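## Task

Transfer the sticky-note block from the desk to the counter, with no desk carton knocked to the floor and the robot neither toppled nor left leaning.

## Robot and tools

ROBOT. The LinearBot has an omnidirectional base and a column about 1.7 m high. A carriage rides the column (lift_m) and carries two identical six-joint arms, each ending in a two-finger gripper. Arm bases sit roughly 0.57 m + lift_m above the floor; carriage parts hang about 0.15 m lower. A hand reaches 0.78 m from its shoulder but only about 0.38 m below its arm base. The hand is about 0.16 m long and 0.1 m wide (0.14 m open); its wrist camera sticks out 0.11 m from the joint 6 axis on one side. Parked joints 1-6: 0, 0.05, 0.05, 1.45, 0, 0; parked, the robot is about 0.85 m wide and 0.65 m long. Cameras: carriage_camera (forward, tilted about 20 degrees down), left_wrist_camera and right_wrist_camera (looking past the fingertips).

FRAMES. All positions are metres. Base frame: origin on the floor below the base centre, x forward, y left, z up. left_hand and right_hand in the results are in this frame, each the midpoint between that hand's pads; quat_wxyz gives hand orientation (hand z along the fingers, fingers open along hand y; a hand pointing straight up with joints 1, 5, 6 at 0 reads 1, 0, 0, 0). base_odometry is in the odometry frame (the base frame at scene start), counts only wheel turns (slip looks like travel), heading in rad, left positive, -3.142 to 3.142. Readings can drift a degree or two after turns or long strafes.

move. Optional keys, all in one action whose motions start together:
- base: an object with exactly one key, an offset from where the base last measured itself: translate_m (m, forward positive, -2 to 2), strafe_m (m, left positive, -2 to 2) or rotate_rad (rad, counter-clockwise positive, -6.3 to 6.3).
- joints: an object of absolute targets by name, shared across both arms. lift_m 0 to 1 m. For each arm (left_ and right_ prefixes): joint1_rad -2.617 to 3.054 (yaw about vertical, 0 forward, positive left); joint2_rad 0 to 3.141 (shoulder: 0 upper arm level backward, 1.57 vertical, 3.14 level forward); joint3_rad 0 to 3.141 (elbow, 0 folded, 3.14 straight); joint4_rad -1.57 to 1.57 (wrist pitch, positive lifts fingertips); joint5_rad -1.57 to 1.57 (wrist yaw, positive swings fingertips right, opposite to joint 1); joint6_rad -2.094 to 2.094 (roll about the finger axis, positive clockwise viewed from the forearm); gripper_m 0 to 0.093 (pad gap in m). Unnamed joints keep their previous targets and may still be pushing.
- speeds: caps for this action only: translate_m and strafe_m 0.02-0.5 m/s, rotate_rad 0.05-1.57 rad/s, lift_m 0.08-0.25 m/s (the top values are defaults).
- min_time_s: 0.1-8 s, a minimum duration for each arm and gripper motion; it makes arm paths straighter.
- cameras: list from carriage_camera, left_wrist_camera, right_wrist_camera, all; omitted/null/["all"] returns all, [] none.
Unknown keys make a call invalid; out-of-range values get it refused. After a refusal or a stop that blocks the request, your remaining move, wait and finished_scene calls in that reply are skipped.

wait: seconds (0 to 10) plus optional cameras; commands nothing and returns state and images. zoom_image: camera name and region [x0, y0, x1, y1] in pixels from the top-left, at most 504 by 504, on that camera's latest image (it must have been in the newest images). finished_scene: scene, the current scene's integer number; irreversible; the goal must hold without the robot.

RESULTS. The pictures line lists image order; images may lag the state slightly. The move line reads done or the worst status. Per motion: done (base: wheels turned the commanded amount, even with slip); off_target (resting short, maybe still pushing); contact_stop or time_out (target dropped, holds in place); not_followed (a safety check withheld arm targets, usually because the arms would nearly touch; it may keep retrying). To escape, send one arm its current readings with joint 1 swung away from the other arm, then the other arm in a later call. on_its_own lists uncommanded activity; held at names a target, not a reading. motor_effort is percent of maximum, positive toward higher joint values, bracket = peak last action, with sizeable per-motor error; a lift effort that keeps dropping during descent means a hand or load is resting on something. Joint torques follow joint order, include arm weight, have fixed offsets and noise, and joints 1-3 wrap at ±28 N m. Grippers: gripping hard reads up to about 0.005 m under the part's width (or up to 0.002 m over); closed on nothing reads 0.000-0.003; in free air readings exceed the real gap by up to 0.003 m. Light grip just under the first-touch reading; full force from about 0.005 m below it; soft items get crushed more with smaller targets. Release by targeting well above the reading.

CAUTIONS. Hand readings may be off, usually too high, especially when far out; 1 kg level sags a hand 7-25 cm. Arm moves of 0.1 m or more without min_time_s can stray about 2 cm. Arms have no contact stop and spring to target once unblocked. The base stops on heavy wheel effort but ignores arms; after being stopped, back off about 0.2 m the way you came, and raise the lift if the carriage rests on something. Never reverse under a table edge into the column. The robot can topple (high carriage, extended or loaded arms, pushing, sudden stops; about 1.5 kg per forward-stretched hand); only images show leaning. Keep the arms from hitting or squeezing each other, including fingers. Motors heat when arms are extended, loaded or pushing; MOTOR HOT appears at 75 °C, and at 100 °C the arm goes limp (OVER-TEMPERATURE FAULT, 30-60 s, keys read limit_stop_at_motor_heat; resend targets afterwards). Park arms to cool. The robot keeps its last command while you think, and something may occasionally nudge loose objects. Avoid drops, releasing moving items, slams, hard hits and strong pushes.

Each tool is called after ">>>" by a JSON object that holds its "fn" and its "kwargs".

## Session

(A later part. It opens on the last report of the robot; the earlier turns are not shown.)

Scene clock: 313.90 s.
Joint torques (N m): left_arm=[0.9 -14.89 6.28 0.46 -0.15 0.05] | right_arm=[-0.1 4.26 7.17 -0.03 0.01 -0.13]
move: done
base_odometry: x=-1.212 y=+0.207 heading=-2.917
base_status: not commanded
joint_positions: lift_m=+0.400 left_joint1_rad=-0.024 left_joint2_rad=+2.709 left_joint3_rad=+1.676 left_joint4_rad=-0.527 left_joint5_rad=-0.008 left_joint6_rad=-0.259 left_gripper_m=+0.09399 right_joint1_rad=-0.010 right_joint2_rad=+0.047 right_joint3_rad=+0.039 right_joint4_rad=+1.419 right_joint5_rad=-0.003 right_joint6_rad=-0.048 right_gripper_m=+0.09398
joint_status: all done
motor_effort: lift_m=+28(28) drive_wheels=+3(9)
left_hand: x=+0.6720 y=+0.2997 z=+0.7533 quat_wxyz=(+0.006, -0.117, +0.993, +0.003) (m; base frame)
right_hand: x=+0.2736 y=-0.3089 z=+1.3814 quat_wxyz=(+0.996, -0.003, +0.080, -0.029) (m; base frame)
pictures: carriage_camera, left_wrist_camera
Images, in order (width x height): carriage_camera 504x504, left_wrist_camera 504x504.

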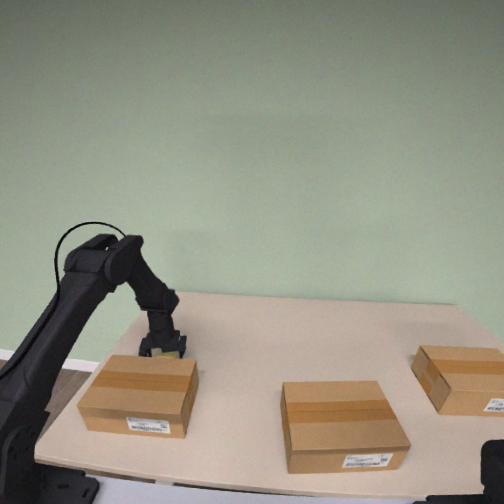

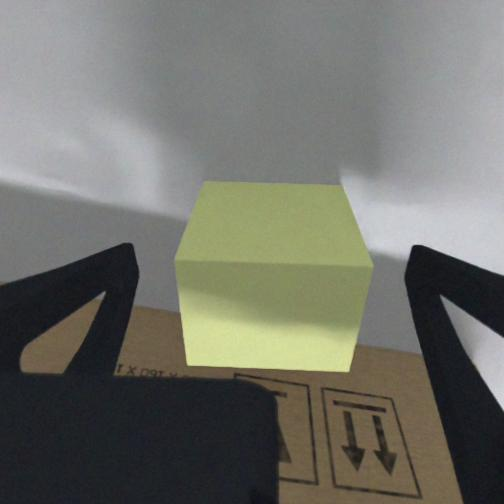

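>>> {"fn": "move", "kwargs": {"joints": {"left_gripper_m": 0.056}, "min_time_s": 1, "cameras": ["left_wrist_camera"]}}

>>> {"fn": "move", "kwargs": {"joints": {"left_gripper_m": 0.045}, "min_time_s": 1.5, "cameras": ["left_wrist_camera"]}}

Scene clock: 319.73 s.
Joint torques (N m): left_arm=[0.94 -14.68 6.22 0.51 -0.15 0.05] | right_arm=[-0.12 4.25 7.19 -0.03 0.01 -0.12]
move: done
base_odometry: x=-1.212 y=+0.207 heading=-2.917
base_status: not commanded
joint_positions: lift_m=+0.400 left_joint1_rad=-0.024 left_joint2_rad=+2.709 left_joint3_rad=+1.676 left_joint4_rad=-0.527 left_joint5_rad=-0.008 left_joint6_rad=-0.259 left_gripper_m=+0.05608 right_joint1_rad=-0.010 right_joint2_rad=+0.047 right_joint3_rad=+0.039 right_joint4_rad=+1.419 right_joint5_rad=-0.003 right_joint6_rad=-0.048 right_gripper_m=+0.09398
joint_status: all done
motor_effort: lift_m=+28(28) drive_wheels=+6(6)
left_hand: x=+0.6720 y=+0.2997 z=+0.7533 quat_wxyz=(+0.006, -0.117, +0.993, +0.003) (m; base frame)
right_hand: x=+0.2736 y=-0.3089 z=+1.3814 quat_wxyz=(+0.996, -0.003, +0.080, -0.029) (m; base frame)
pictures: left_wrist_camera
Images, in order (width x height): left_wrist_camera 504x504.

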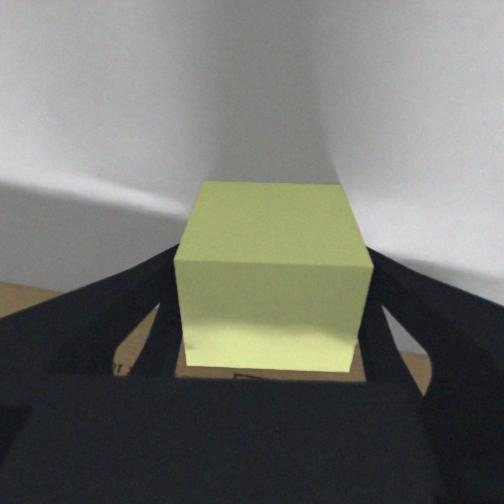

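Scene clock: 321.53 s.
Joint torques (N m): left_arm=[0.96 -14.69 6.19 0.5 -0.15 0.05] | right_arm=[-0.12 4.22 7.19 -0.03 0.01 -0.12]
move: off_target
base_odometry: x=-1.212 y=+0.207 heading=-2.917
base_status: not commanded
joint_positions: lift_m=+0.400 left_joint1_rad=-0.024 left_joint2_rad=+2.709 left_joint3_rad=+1.676 left_joint4_rad=-0.527 left_joint5_rad=-0.008 left_joint6_rad=-0.258 left_gripper_m=+0.05113 right_joint1_rad=-0.010 right_joint2_rad=+0.047 right_joint3_rad=+0.039 right_joint4_rad=+1.419 right_joint5_rad=-0.003 right_joint6_rad=-0.048 right_gripper_m=+0.09398
joint_status: left_gripper_m off_target (ended at +0.05115, target +0.04500)
motor_effort: lift_m=+28(28) drive_wheels=+4(5)
left_hand: x=+0.6720 y=+0.2997 z=+0.7533 quat_wxyz=(+0.006, -0.117, +0.993, +0.003) (m; base frame)
right_hand: x=+0.2736 y=-0.3089 z=+1.3814 quat_wxyz=(+0.996, -0.003, +0.080, -0.029) (m; base frame)
pictures: left_wrist_camera
Images, in order (width x height): left_wrist_camera 504x504.

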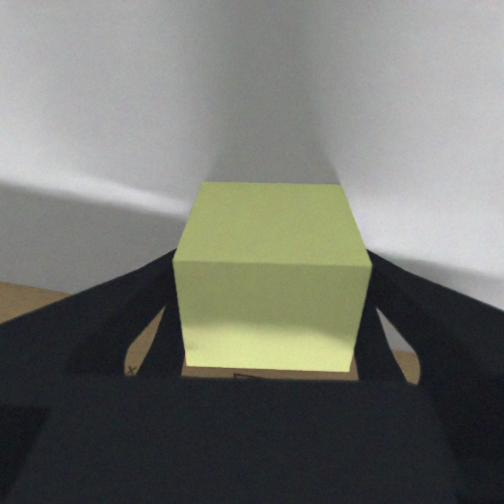

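>>> {"fn": "move", "kwargs": {"joints": {"lift_m": 0.46}, "speeds": {"lift_m": 0.1}, "cameras": ["left_wrist_camera", "carriage_camera"]}}

>>> {"fn": "move", "kwargs": {"joints": {"lift_m": 0.7}, "cameras": ["left_wrist_camera", "carriage_camera"]}}

Scene clock: 333.23 s.
Joint torques (N m): left_arm=[1.01 -15.16 6.12 0.51 -0.15 0.04] | right_arm=[-0.08 4.27 7.16 -0.02 0.01 -0.12]
move: done
base_odometry: x=-1.212 y=+0.207 heading=-2.917
base_status: not commanded
joint_positions: lift_m=+0.460 left_joint1_rad=-0.024 left_joint2_rad=+2.714 left_joint3_rad=+1.677 left_joint4_rad=-0.530 left_joint5_rad=-0.008 left_joint6_rad=-0.258 left_gripper_m=+0.05113 right_joint1_rad=-0.010 right_joint2_rad=+0.047 right_joint3_rad=+0.039 right_joint4_rad=+1.419 right_joint5_rad=-0.003 right_joint6_rad=-0.048 right_gripper_m=+0.09398
joint_status: all done
motor_effort: lift_m=+31(39) drive_wheels=+3(8)
left_hand: x=+0.6699 y=+0.2998 z=+0.8110 quat_wxyz=(+0.002, -0.117, +0.993, +0.004) (m; base frame)
right_hand: x=+0.2736 y=-0.3089 z=+1.4412 quat_wxyz=(+0.996, -0.003, +0.080, -0.029) (m; base frame)
pictures: carriage_camera, left_wrist_camera
Images, in order (width x height): carriage_camera 504x504, left_wrist_camera 504x504.

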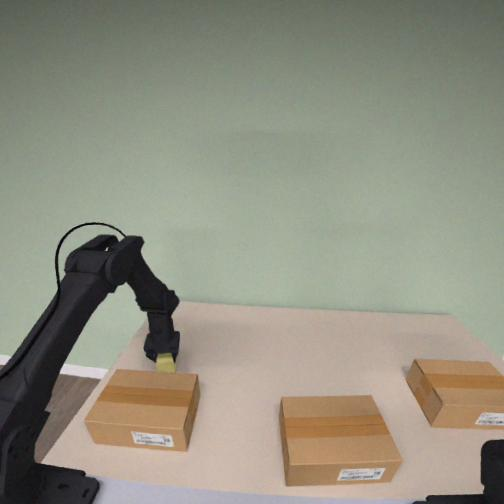

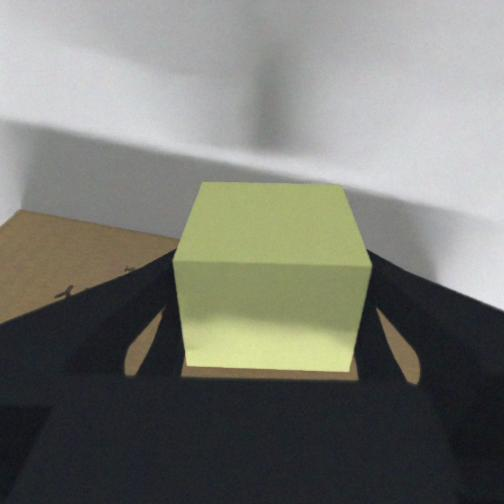

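Scene clock: 334.73 s.
Joint torques (N m): left_arm=[0.98 -15.45 5.86 0.52 -0.15 0.03] | right_arm=[-0.08 4.23 7.16 -0.03 0 -0.11]
move: done
base_odometry: x=-1.212 y=+0.207 heading=-2.917
base_status: not commanded
joint_positions: lift_m=+0.700 left_joint1_rad=-0.024 left_joint2_rad=+2.719 left_joint3_rad=+1.678 left_joint4_rad=-0.532 left_joint5_rad=-0.008 left_joint6_rad=-0.258 left_gripper_m=+0.05113 right_joint1_rad=-0.010 right_joint2_rad=+0.047 right_joint3_rad=+0.039 right_joint4_rad=+1.419 right_joint5_rad=-0.003 right_joint6_rad=-0.048 right_gripper_m=+0.09398
joint_status: all done
motor_effort: lift_m=+31(38) drive_wheels=+3(8)
left_hand: x=+0.6685 y=+0.2998 z=+1.0492 quat_wxyz=(+0.000, -0.117, +0.993, +0.004) (m; base frame)
right_hand: x=+0.2736 y=-0.3089 z=+1.6811 quat_wxyz=(+0.996, -0.003, +0.080, -0.029) (m; base frame)
pictures: carriage_camera, left_wrist_camera
Images, in order (width x height): carriage_camera 504x504, left_wrist_camera 504x504.

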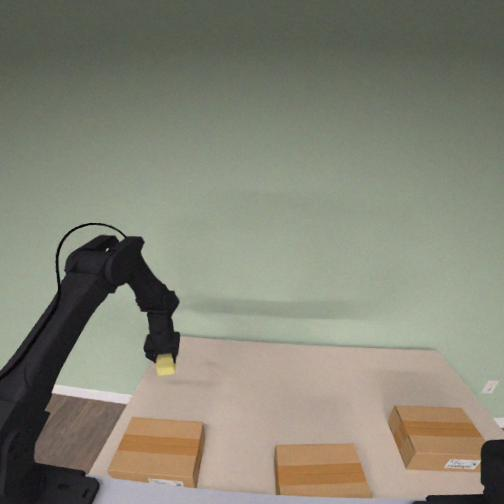

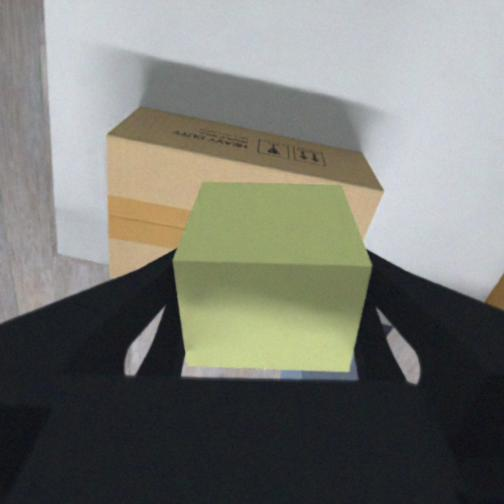

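>>> {"fn": "move", "kwargs": {"base": {"translate_m": -0.8}, "speeds": {"translate_m": 0.3}, "cameras": []}}

>>> {"fn": "move", "kwargs": {"base": {"rotate_rad": 3.01}, "joints": {"left_joint1_rad": 0.0, "left_joint2_rad": 1.25, "left_joint3_rad": 1.25, "left_joint4_rad": -1.5, "left_joint6_rad": 0.0}, "speeds": {"rotate_rad": 0.7}, "min_time_s": 3, "cameras": ["carriage_camera", "left_wrist_camera"]}}

Scene clock: 354.97 s.
Joint torques (N m): left_arm=[0.73 -15.65 6 0.52 -0.15 0.04] | right_arm=[-0.09 4.21 7.21 0.01 0.01 -0.13]
move: done
base_odometry: x=-0.432 y=+0.386 heading=-2.917
base_status: done
joint_positions: lift_m=+0.700 left_joint1_rad=-0.022 left_joint2_rad=+2.719 left_joint3_rad=+1.678 left_joint4_rad=-0.531 left_joint5_rad=-0.007 left_joint6_rad=-0.258 left_gripper_m=+0.05112 right_joint1_rad=-0.010 right_joint2_rad=+0.047 right_joint3_rad=+0.039 right_joint4_rad=+1.416 right_joint5_rad=-0.003 right_joint6_rad=-0.048 right_gripper_m=+0.09398
joint_status: not commanded
motor_effort: lift_m=+31(31) drive_wheels=-1(16)
left_hand: x=+0.6687 y=+0.3007 z=+1.0492 quat_wxyz=(+0.000, -0.118, +0.993, +0.004) (m; base frame)
right_hand: x=+0.2743 y=-0.3089 z=+1.6810 quat_wxyz=(+0.996, -0.003, +0.081, -0.029) (m; base frame)
pictures: none
No camera images: "cameras" was empty.

Scene clock: 360.43 s.
Joint torques (N m): left_arm=[0.75 -5.64 5.55 0.68 -0.13 0.06] | right_arm=[-0.1 4.29 7.2 0.01 0.01 -0.11]
move: done
base_odometry: x=-0.432 y=+0.386 heading=+0.093
base_status: done
joint_positions: lift_m=+0.700 left_joint1_rad=-0.003 left_joint2_rad=+1.265 left_joint3_rad=+1.261 left_joint4_rad=-1.493 left_joint5_rad=-0.008 left_joint6_rad=-0.009 left_gripper_m=+0.05110 right_joint1_rad=-0.010 right_joint2_rad=+0.047 right_joint3_rad=+0.039 right_joint4_rad=+1.416 right_joint5_rad=-0.003 right_joint6_rad=-0.048 right_gripper_m=+0.09400
joint_status: all done
motor_effort: lift_m=+31(31) drive_wheels=+7(16)
left_hand: x=+0.4368 y=+0.3097 z=+1.4336 quat_wxyz=(+0.038, -0.003, +0.999, +0.004) (m; base frame)
right_hand: x=+0.2743 y=-0.3089 z=+1.6810 quat_wxyz=(+0.996, -0.003, +0.081, -0.029) (m; base frame)
pictures: carriage_camera, left_wrist_camera
Images, in order (width x height): carriage_camera 504x504, left_wrist_camera 504x504.

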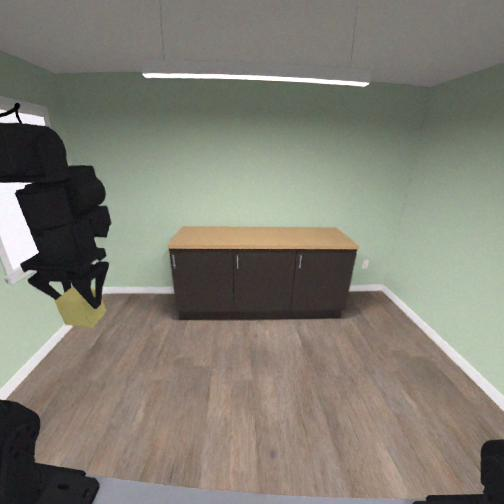

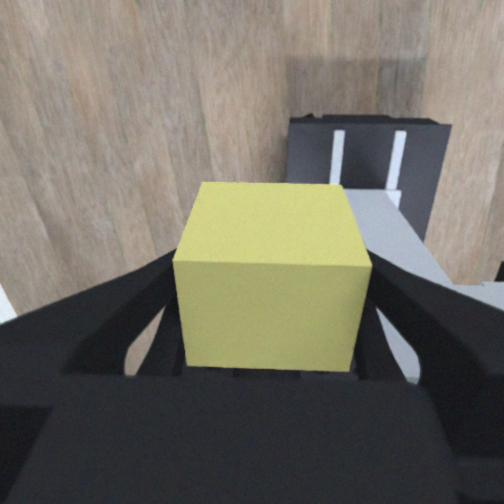

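>>> {"fn": "move", "kwargs": {"base": {"translate_m": 1.4}, "speeds": {"translate_m": 0.35}, "cameras": ["carriage_camera"]}}

Scene clock: 370.67 s.
Joint torques (N m): left_arm=[0.83 -5.33 5.59 0.73 -0.13 0.05] | right_arm=[-0.1 4.26 7.2 -0.01 0.01 -0.12]
move: done
base_odometry: x=+0.962 y=+0.518 heading=+0.094
base_status: done
joint_positions: lift_m=+0.700 left_joint1_rad=-0.003 left_joint2_rad=+1.261 left_joint3_rad=+1.261 left_joint4_rad=-1.496 left_joint5_rad=-0.008 left_joint6_rad=-0.009 left_gripper_m=+0.05110 right_joint1_rad=-0.010 right_joint2_rad=+0.047 right_joint3_rad=+0.039 right_joint4_rad=+1.417 right_joint5_rad=-0.003 right_joint6_rad=-0.048 right_gripper_m=+0.09400
joint_status: not commanded
motor_effort: lift_m=+31(31) drive_wheels=-11(21)
left_hand: x=+0.4359 y=+0.3097 z=+1.4341 quat_wxyz=(+0.038, -0.003, +0.999, +0.004) (m; base frame)
right_hand: x=+0.2739 y=-0.3089 z=+1.6811 quat_wxyz=(+0.996, -0.003, +0.080, -0.029) (m; base frame)
pictures: carriage_camera
Images, in order (width x height): carriage_camera 504x504.

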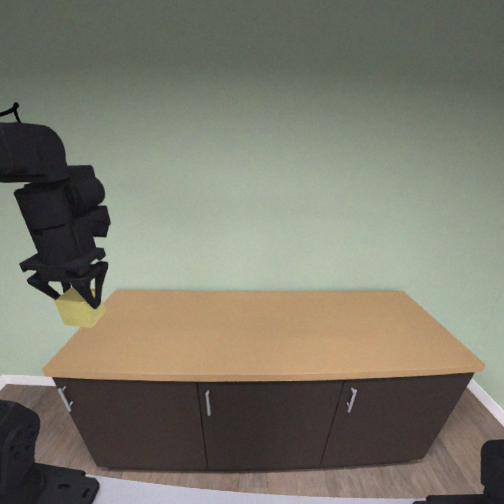

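>>> {"fn": "move", "kwargs": {"base": {"translate_m": 0.2}, "speeds": {"translate_m": 0.2}, "joints": {"left_joint1_rad": -0.02, "left_joint2_rad": 2.721, "left_joint3_rad": 1.687, "left_joint4_rad": -0.535}, "min_time_s": 3, "cameras": ["carriage_camera", "left_wrist_camera"]}}

Scene clock: 380.30 s.
Joint torques (N m): left_arm=[0.14 -14.13 6.98 0.67 -0.14 0.05] | right_arm=[-0.09 4.27 7.2 -0.01 0 -0.12]
move: done
base_odometry: x=+1.161 y=+0.538 heading=+0.095
base_status: done
joint_positions: lift_m=+0.700 left_joint1_rad=-0.015 left_joint2_rad=+2.705 left_joint3_rad=+1.668 left_joint4_rad=-0.546 left_joint5_rad=-0.008 left_joint6_rad=-0.009 left_gripper_m=+0.05110 right_joint1_rad=-0.010 right_joint2_rad=+0.047 right_joint3_rad=+0.039 right_joint4_rad=+1.417 right_joint5_rad=-0.003 right_joint6_rad=-0.048 right_gripper_m=+0.09400
joint_status: all done
motor_effort: lift_m=+31(31) drive_wheels=-9(16)
left_hand: x=+0.6651 y=+0.3040 z=+1.0534 quat_wxyz=(-0.006, +0.003, +1.000, +0.004) (m; base frame)
right_hand: x=+0.2740 y=-0.3089 z=+1.6811 quat_wxyz=(+0.996, -0.003, +0.081, -0.029) (m; base frame)
pictures: carriage_camera, left_wrist_camera
Images, in order (width x height): carriage_camera 504x504, left_wrist_camera 504x504.

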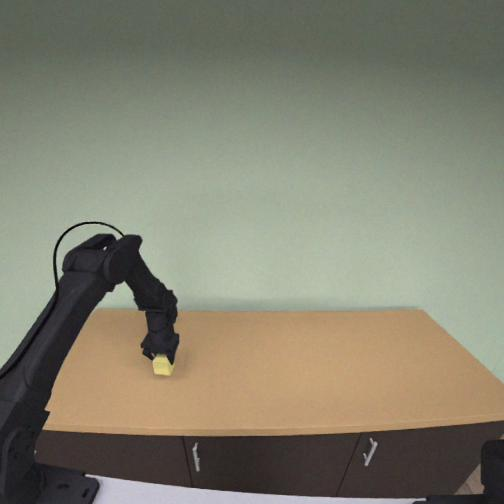

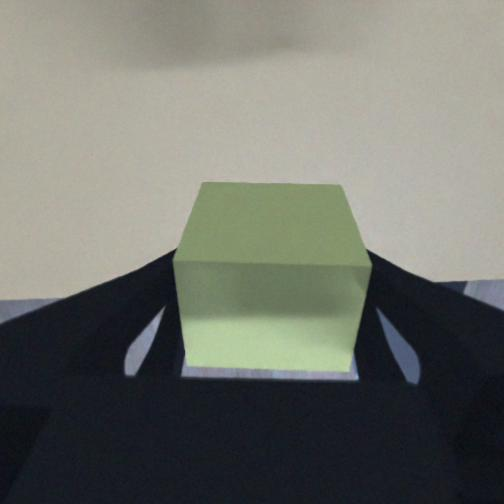

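>>> {"fn": "move", "kwargs": {"joints": {"lift_m": 0.61}, "cameras": ["carriage_camera", "left_wrist_camera"]}}

>>> {"fn": "move", "kwargs": {"joints": {"lift_m": 0.59}, "speeds": {"lift_m": 0.08}, "cameras": ["left_wrist_camera"]}}

Scene clock: 386.13 s.
Joint torques (N m): left_arm=[0.21 -15.82 6.35 0.59 -0.12 0.05] | right_arm=[-0.13 4.25 7.17 -0.01 0.01 -0.12]
move: done
base_odometry: x=+1.161 y=+0.538 heading=+0.095
base_status: not commanded
joint_positions: lift_m=+0.610 left_joint1_rad=-0.015 left_joint2_rad=+2.719 left_joint3_rad=+1.675 left_joint4_rad=-0.538 left_joint5_rad=-0.008 left_joint6_rad=-0.009 left_gripper_m=+0.05110 right_joint1_rad=-0.010 right_joint2_rad=+0.047 right_joint3_rad=+0.039 right_joint4_rad=+1.417 right_joint5_rad=-0.003 right_joint6_rad=-0.048 right_gripper_m=+0.09400
joint_status: all done
motor_effort: lift_m=+28(28) drive_wheels=-9(12)
left_hand: x=+0.6656 y=+0.3040 z=+0.9588 quat_wxyz=(-0.006, +0.003, +1.000, +0.004) (m; base frame)
right_hand: x=+0.2740 y=-0.3089 z=+1.5914 quat_wxyz=(+0.996, -0.003, +0.081, -0.029) (m; base frame)
pictures: carriage_camera, left_wrist_camera
Images, in order (width x height): carriage_camera 504x504, left_wrist_camera 504x504.

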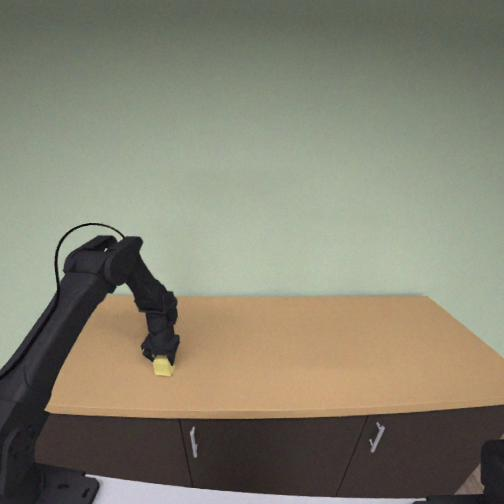

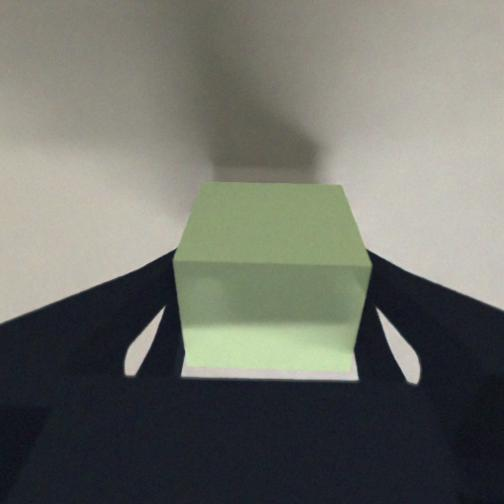

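Scene clock: 386.73 s.
Joint torques (N m): left_arm=[0.2 -15.15 5.71 0.71 -0.15 0.04] | right_arm=[-0.12 4.22 7.24 0.01 0 -0.11]
move: done
base_odometry: x=+1.161 y=+0.538 heading=+0.095
base_status: not commanded
joint_positions: lift_m=+0.590 left_joint1_rad=-0.015 left_joint2_rad=+2.713 left_joint3_rad=+1.681 left_joint4_rad=-0.546 left_joint5_rad=-0.007 left_joint6_rad=-0.008 left_gripper_m=+0.05110 right_joint1_rad=-0.010 right_joint2_rad=+0.047 right_joint3_rad=+0.039 right_joint4_rad=+1.417 right_joint5_rad=-0.003 right_joint6_rad=-0.048 right_gripper_m=+0.09400
joint_status: all done
motor_effort: lift_m=+26(26) drive_wheels=+6(11)
left_hand: x=+0.6682 y=+0.3039 z=+0.9427 quat_wxyz=(-0.004, +0.003, +1.000, +0.004) (m; base frame)
right_hand: x=+0.2740 y=-0.3089 z=+1.5715 quat_wxyz=(+0.996, -0.003, +0.081, -0.029) (m; base frame)
pictures: left_wrist_camera
Images, in order (width x height): left_wrist_camera 504x504.

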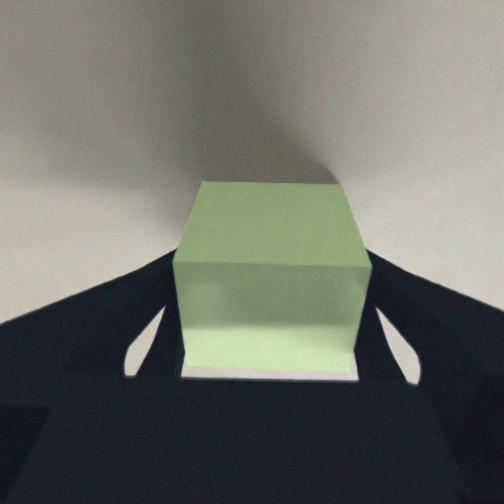

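>>> {"fn": "move", "kwargs": {"joints": {"left_gripper_m": 0.09}, "min_time_s": 2, "cameras": ["left_wrist_camera", "carriage_camera"]}}

Scene clock: 391.60 s.
Joint torques (N m): left_arm=[0.18 -15.09 5.65 0.66 -0.12 0.04] | right_arm=[-0.1 4.23 7.21 -0.01 0.01 -0.11]
move: done
base_odometry: x=+1.161 y=+0.538 heading=+0.095
base_status: not commanded
joint_positions: lift_m=+0.590 left_joint1_rad=-0.015 left_joint2_rad=+2.713 left_joint3_rad=+1.681 left_joint4_rad=-0.544 left_joint5_rad=-0.007 left_joint6_rad=-0.008 left_gripper_m=+0.08994 right_joint1_rad=-0.010 right_joint2_rad=+0.047 right_joint3_rad=+0.039 right_joint4_rad=+1.417 right_joint5_rad=-0.003 right_joint6_rad=-0.048 right_gripper_m=+0.09400
joint_status: all done
motor_effort: lift_m=+26(26) drive_wheels=+5(9)
left_hand: x=+0.6688 y=+0.3039 z=+0.9427 quat_wxyz=(-0.002, +0.004, +1.000, +0.004) (m; base frame)
right_hand: x=+0.2740 y=-0.3089 z=+1.5715 quat_wxyz=(+0.996, -0.003, +0.081, -0.029) (m; base frame)
pictures: carriage_camera, left_wrist_camera
Images, in order (width x height): carriage_camera 504x504, left_wrist_camera 504x504.

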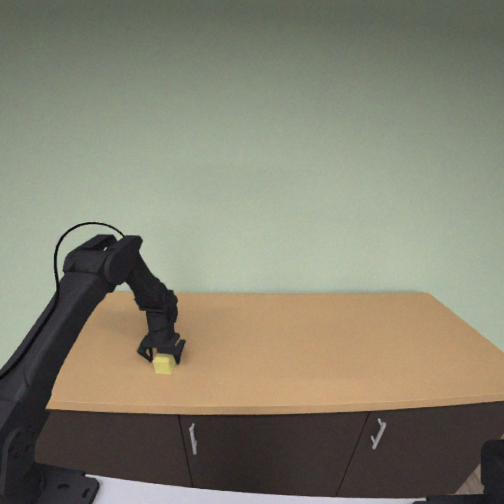

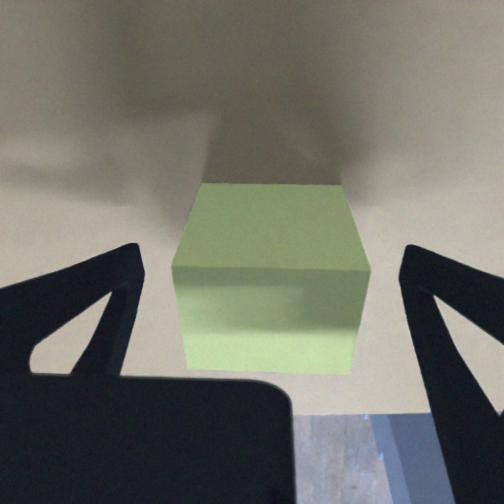

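Released. Raise the lift, retract the arm, back off.

>>> {"fn": "move", "kwargs": {"joints": {"lift_m": 0.75}, "speeds": {"lift_m": 0.15}, "cameras": ["carriage_camera", "left_wrist_camera"]}}

>>> {"fn": "move", "kwargs": {"base": {"translate_m": -0.3}, "speeds": {"translate_m": 0.2}, "cameras": ["carriage_camera"]}}

Scene clock: 396.87 s.
Joint torques (N m): left_arm=[0.18 -15.43 5.64 0.61 -0.13 0.04] | right_arm=[-0.1 4.26 7.19 -0.01 0 -0.11]
move: done
base_odometry: x=+1.161 y=+0.538 heading=+0.095
base_status: not commanded
joint_positions: lift_m=+0.750 left_joint1_rad=-0.015 left_joint2_rad=+2.715 left_joint3_rad=+1.681 left_joint4_rad=-0.539 left_joint5_rad=-0.007 left_joint6_rad=-0.008 left_gripper_m=+0.08994 right_joint1_rad=-0.010 right_joint2_rad=+0.047 right_joint3_rad=+0.039 right_joint4_rad=+1.417 right_joint5_rad=-0.003 right_joint6_rad=-0.048 right_gripper_m=+0.09400
joint_status: all done
motor_effort: lift_m=+31(37) drive_wheels=+7(11)
left_hand: x=+0.6693 y=+0.3039 z=+1.1013 quat_wxyz=(-0.001, +0.004, +1.000, +0.004) (m; base frame)
right_hand: x=+0.2740 y=-0.3089 z=+1.7311 quat_wxyz=(+0.996, -0.003, +0.081, -0.029) (m; base frame)
pictures: carriage_camera, left_wrist_camera
Images, in order (width x height): carriage_camera 504x504, left_wrist_camera 504x504.

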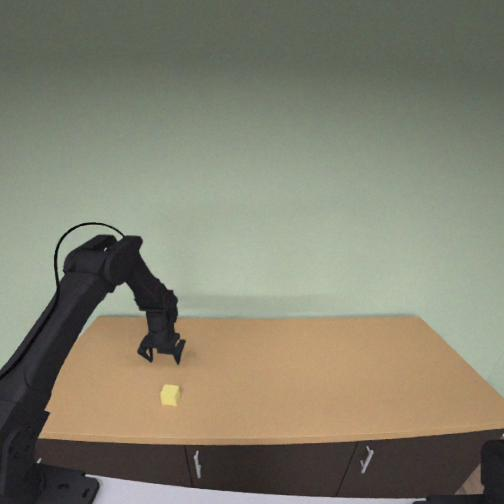

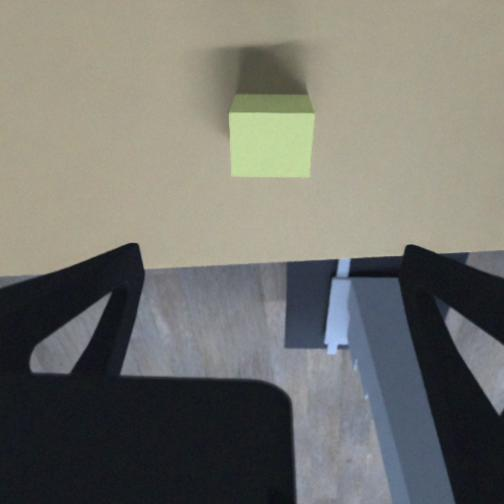

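Scene clock: 399.57 s.
Joint torques (N m): left_arm=[0.28 -15.35 5.68 0.57 -0.13 0.03] | right_arm=[-0.1 4.25 7.2 -0.01 0 -0.12]
move: done
base_odometry: x=+0.862 y=+0.509 heading=+0.097
base_status: done
joint_positions: lift_m=+0.750 left_joint1_rad=-0.015 left_joint2_rad=+2.715 left_joint3_rad=+1.681 left_joint4_rad=-0.535 left_joint5_rad=-0.007 left_joint6_rad=-0.008 left_gripper_m=+0.08994 right_joint1_rad=-0.010 right_joint2_rad=+0.047 right_joint3_rad=+0.039 right_joint4_rad=+1.417 right_joint5_rad=-0.003 right_joint6_rad=-0.048 right_gripper_m=+0.09400
joint_status: not commanded
motor_effort: lift_m=+31(31) drive_wheels=-10(18)
left_hand: x=+0.6704 y=+0.3035 z=+1.1013 quat_wxyz=(+0.001, +0.004, +1.000, +0.004) (m; base frame)
right_hand: x=+0.2739 y=-0.3089 z=+1.7311 quat_wxyz=(+0.996, -0.003, +0.080, -0.029) (m; base frame)
pictures: carriage_camera
Images, in order (width x height): carriage_camera 504x504.

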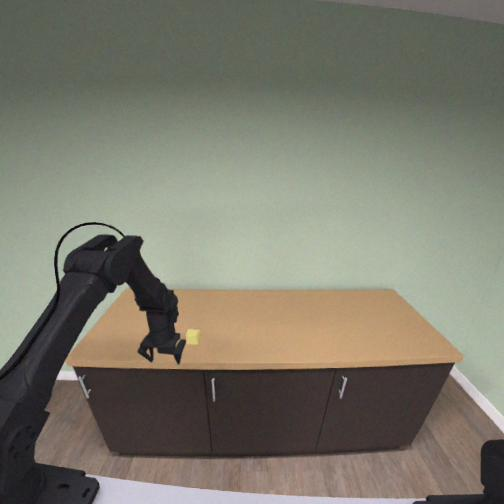

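>>> {"fn": "finished_scene", "kwargs": {"scene": 1}}

The scene is finished: the task was done.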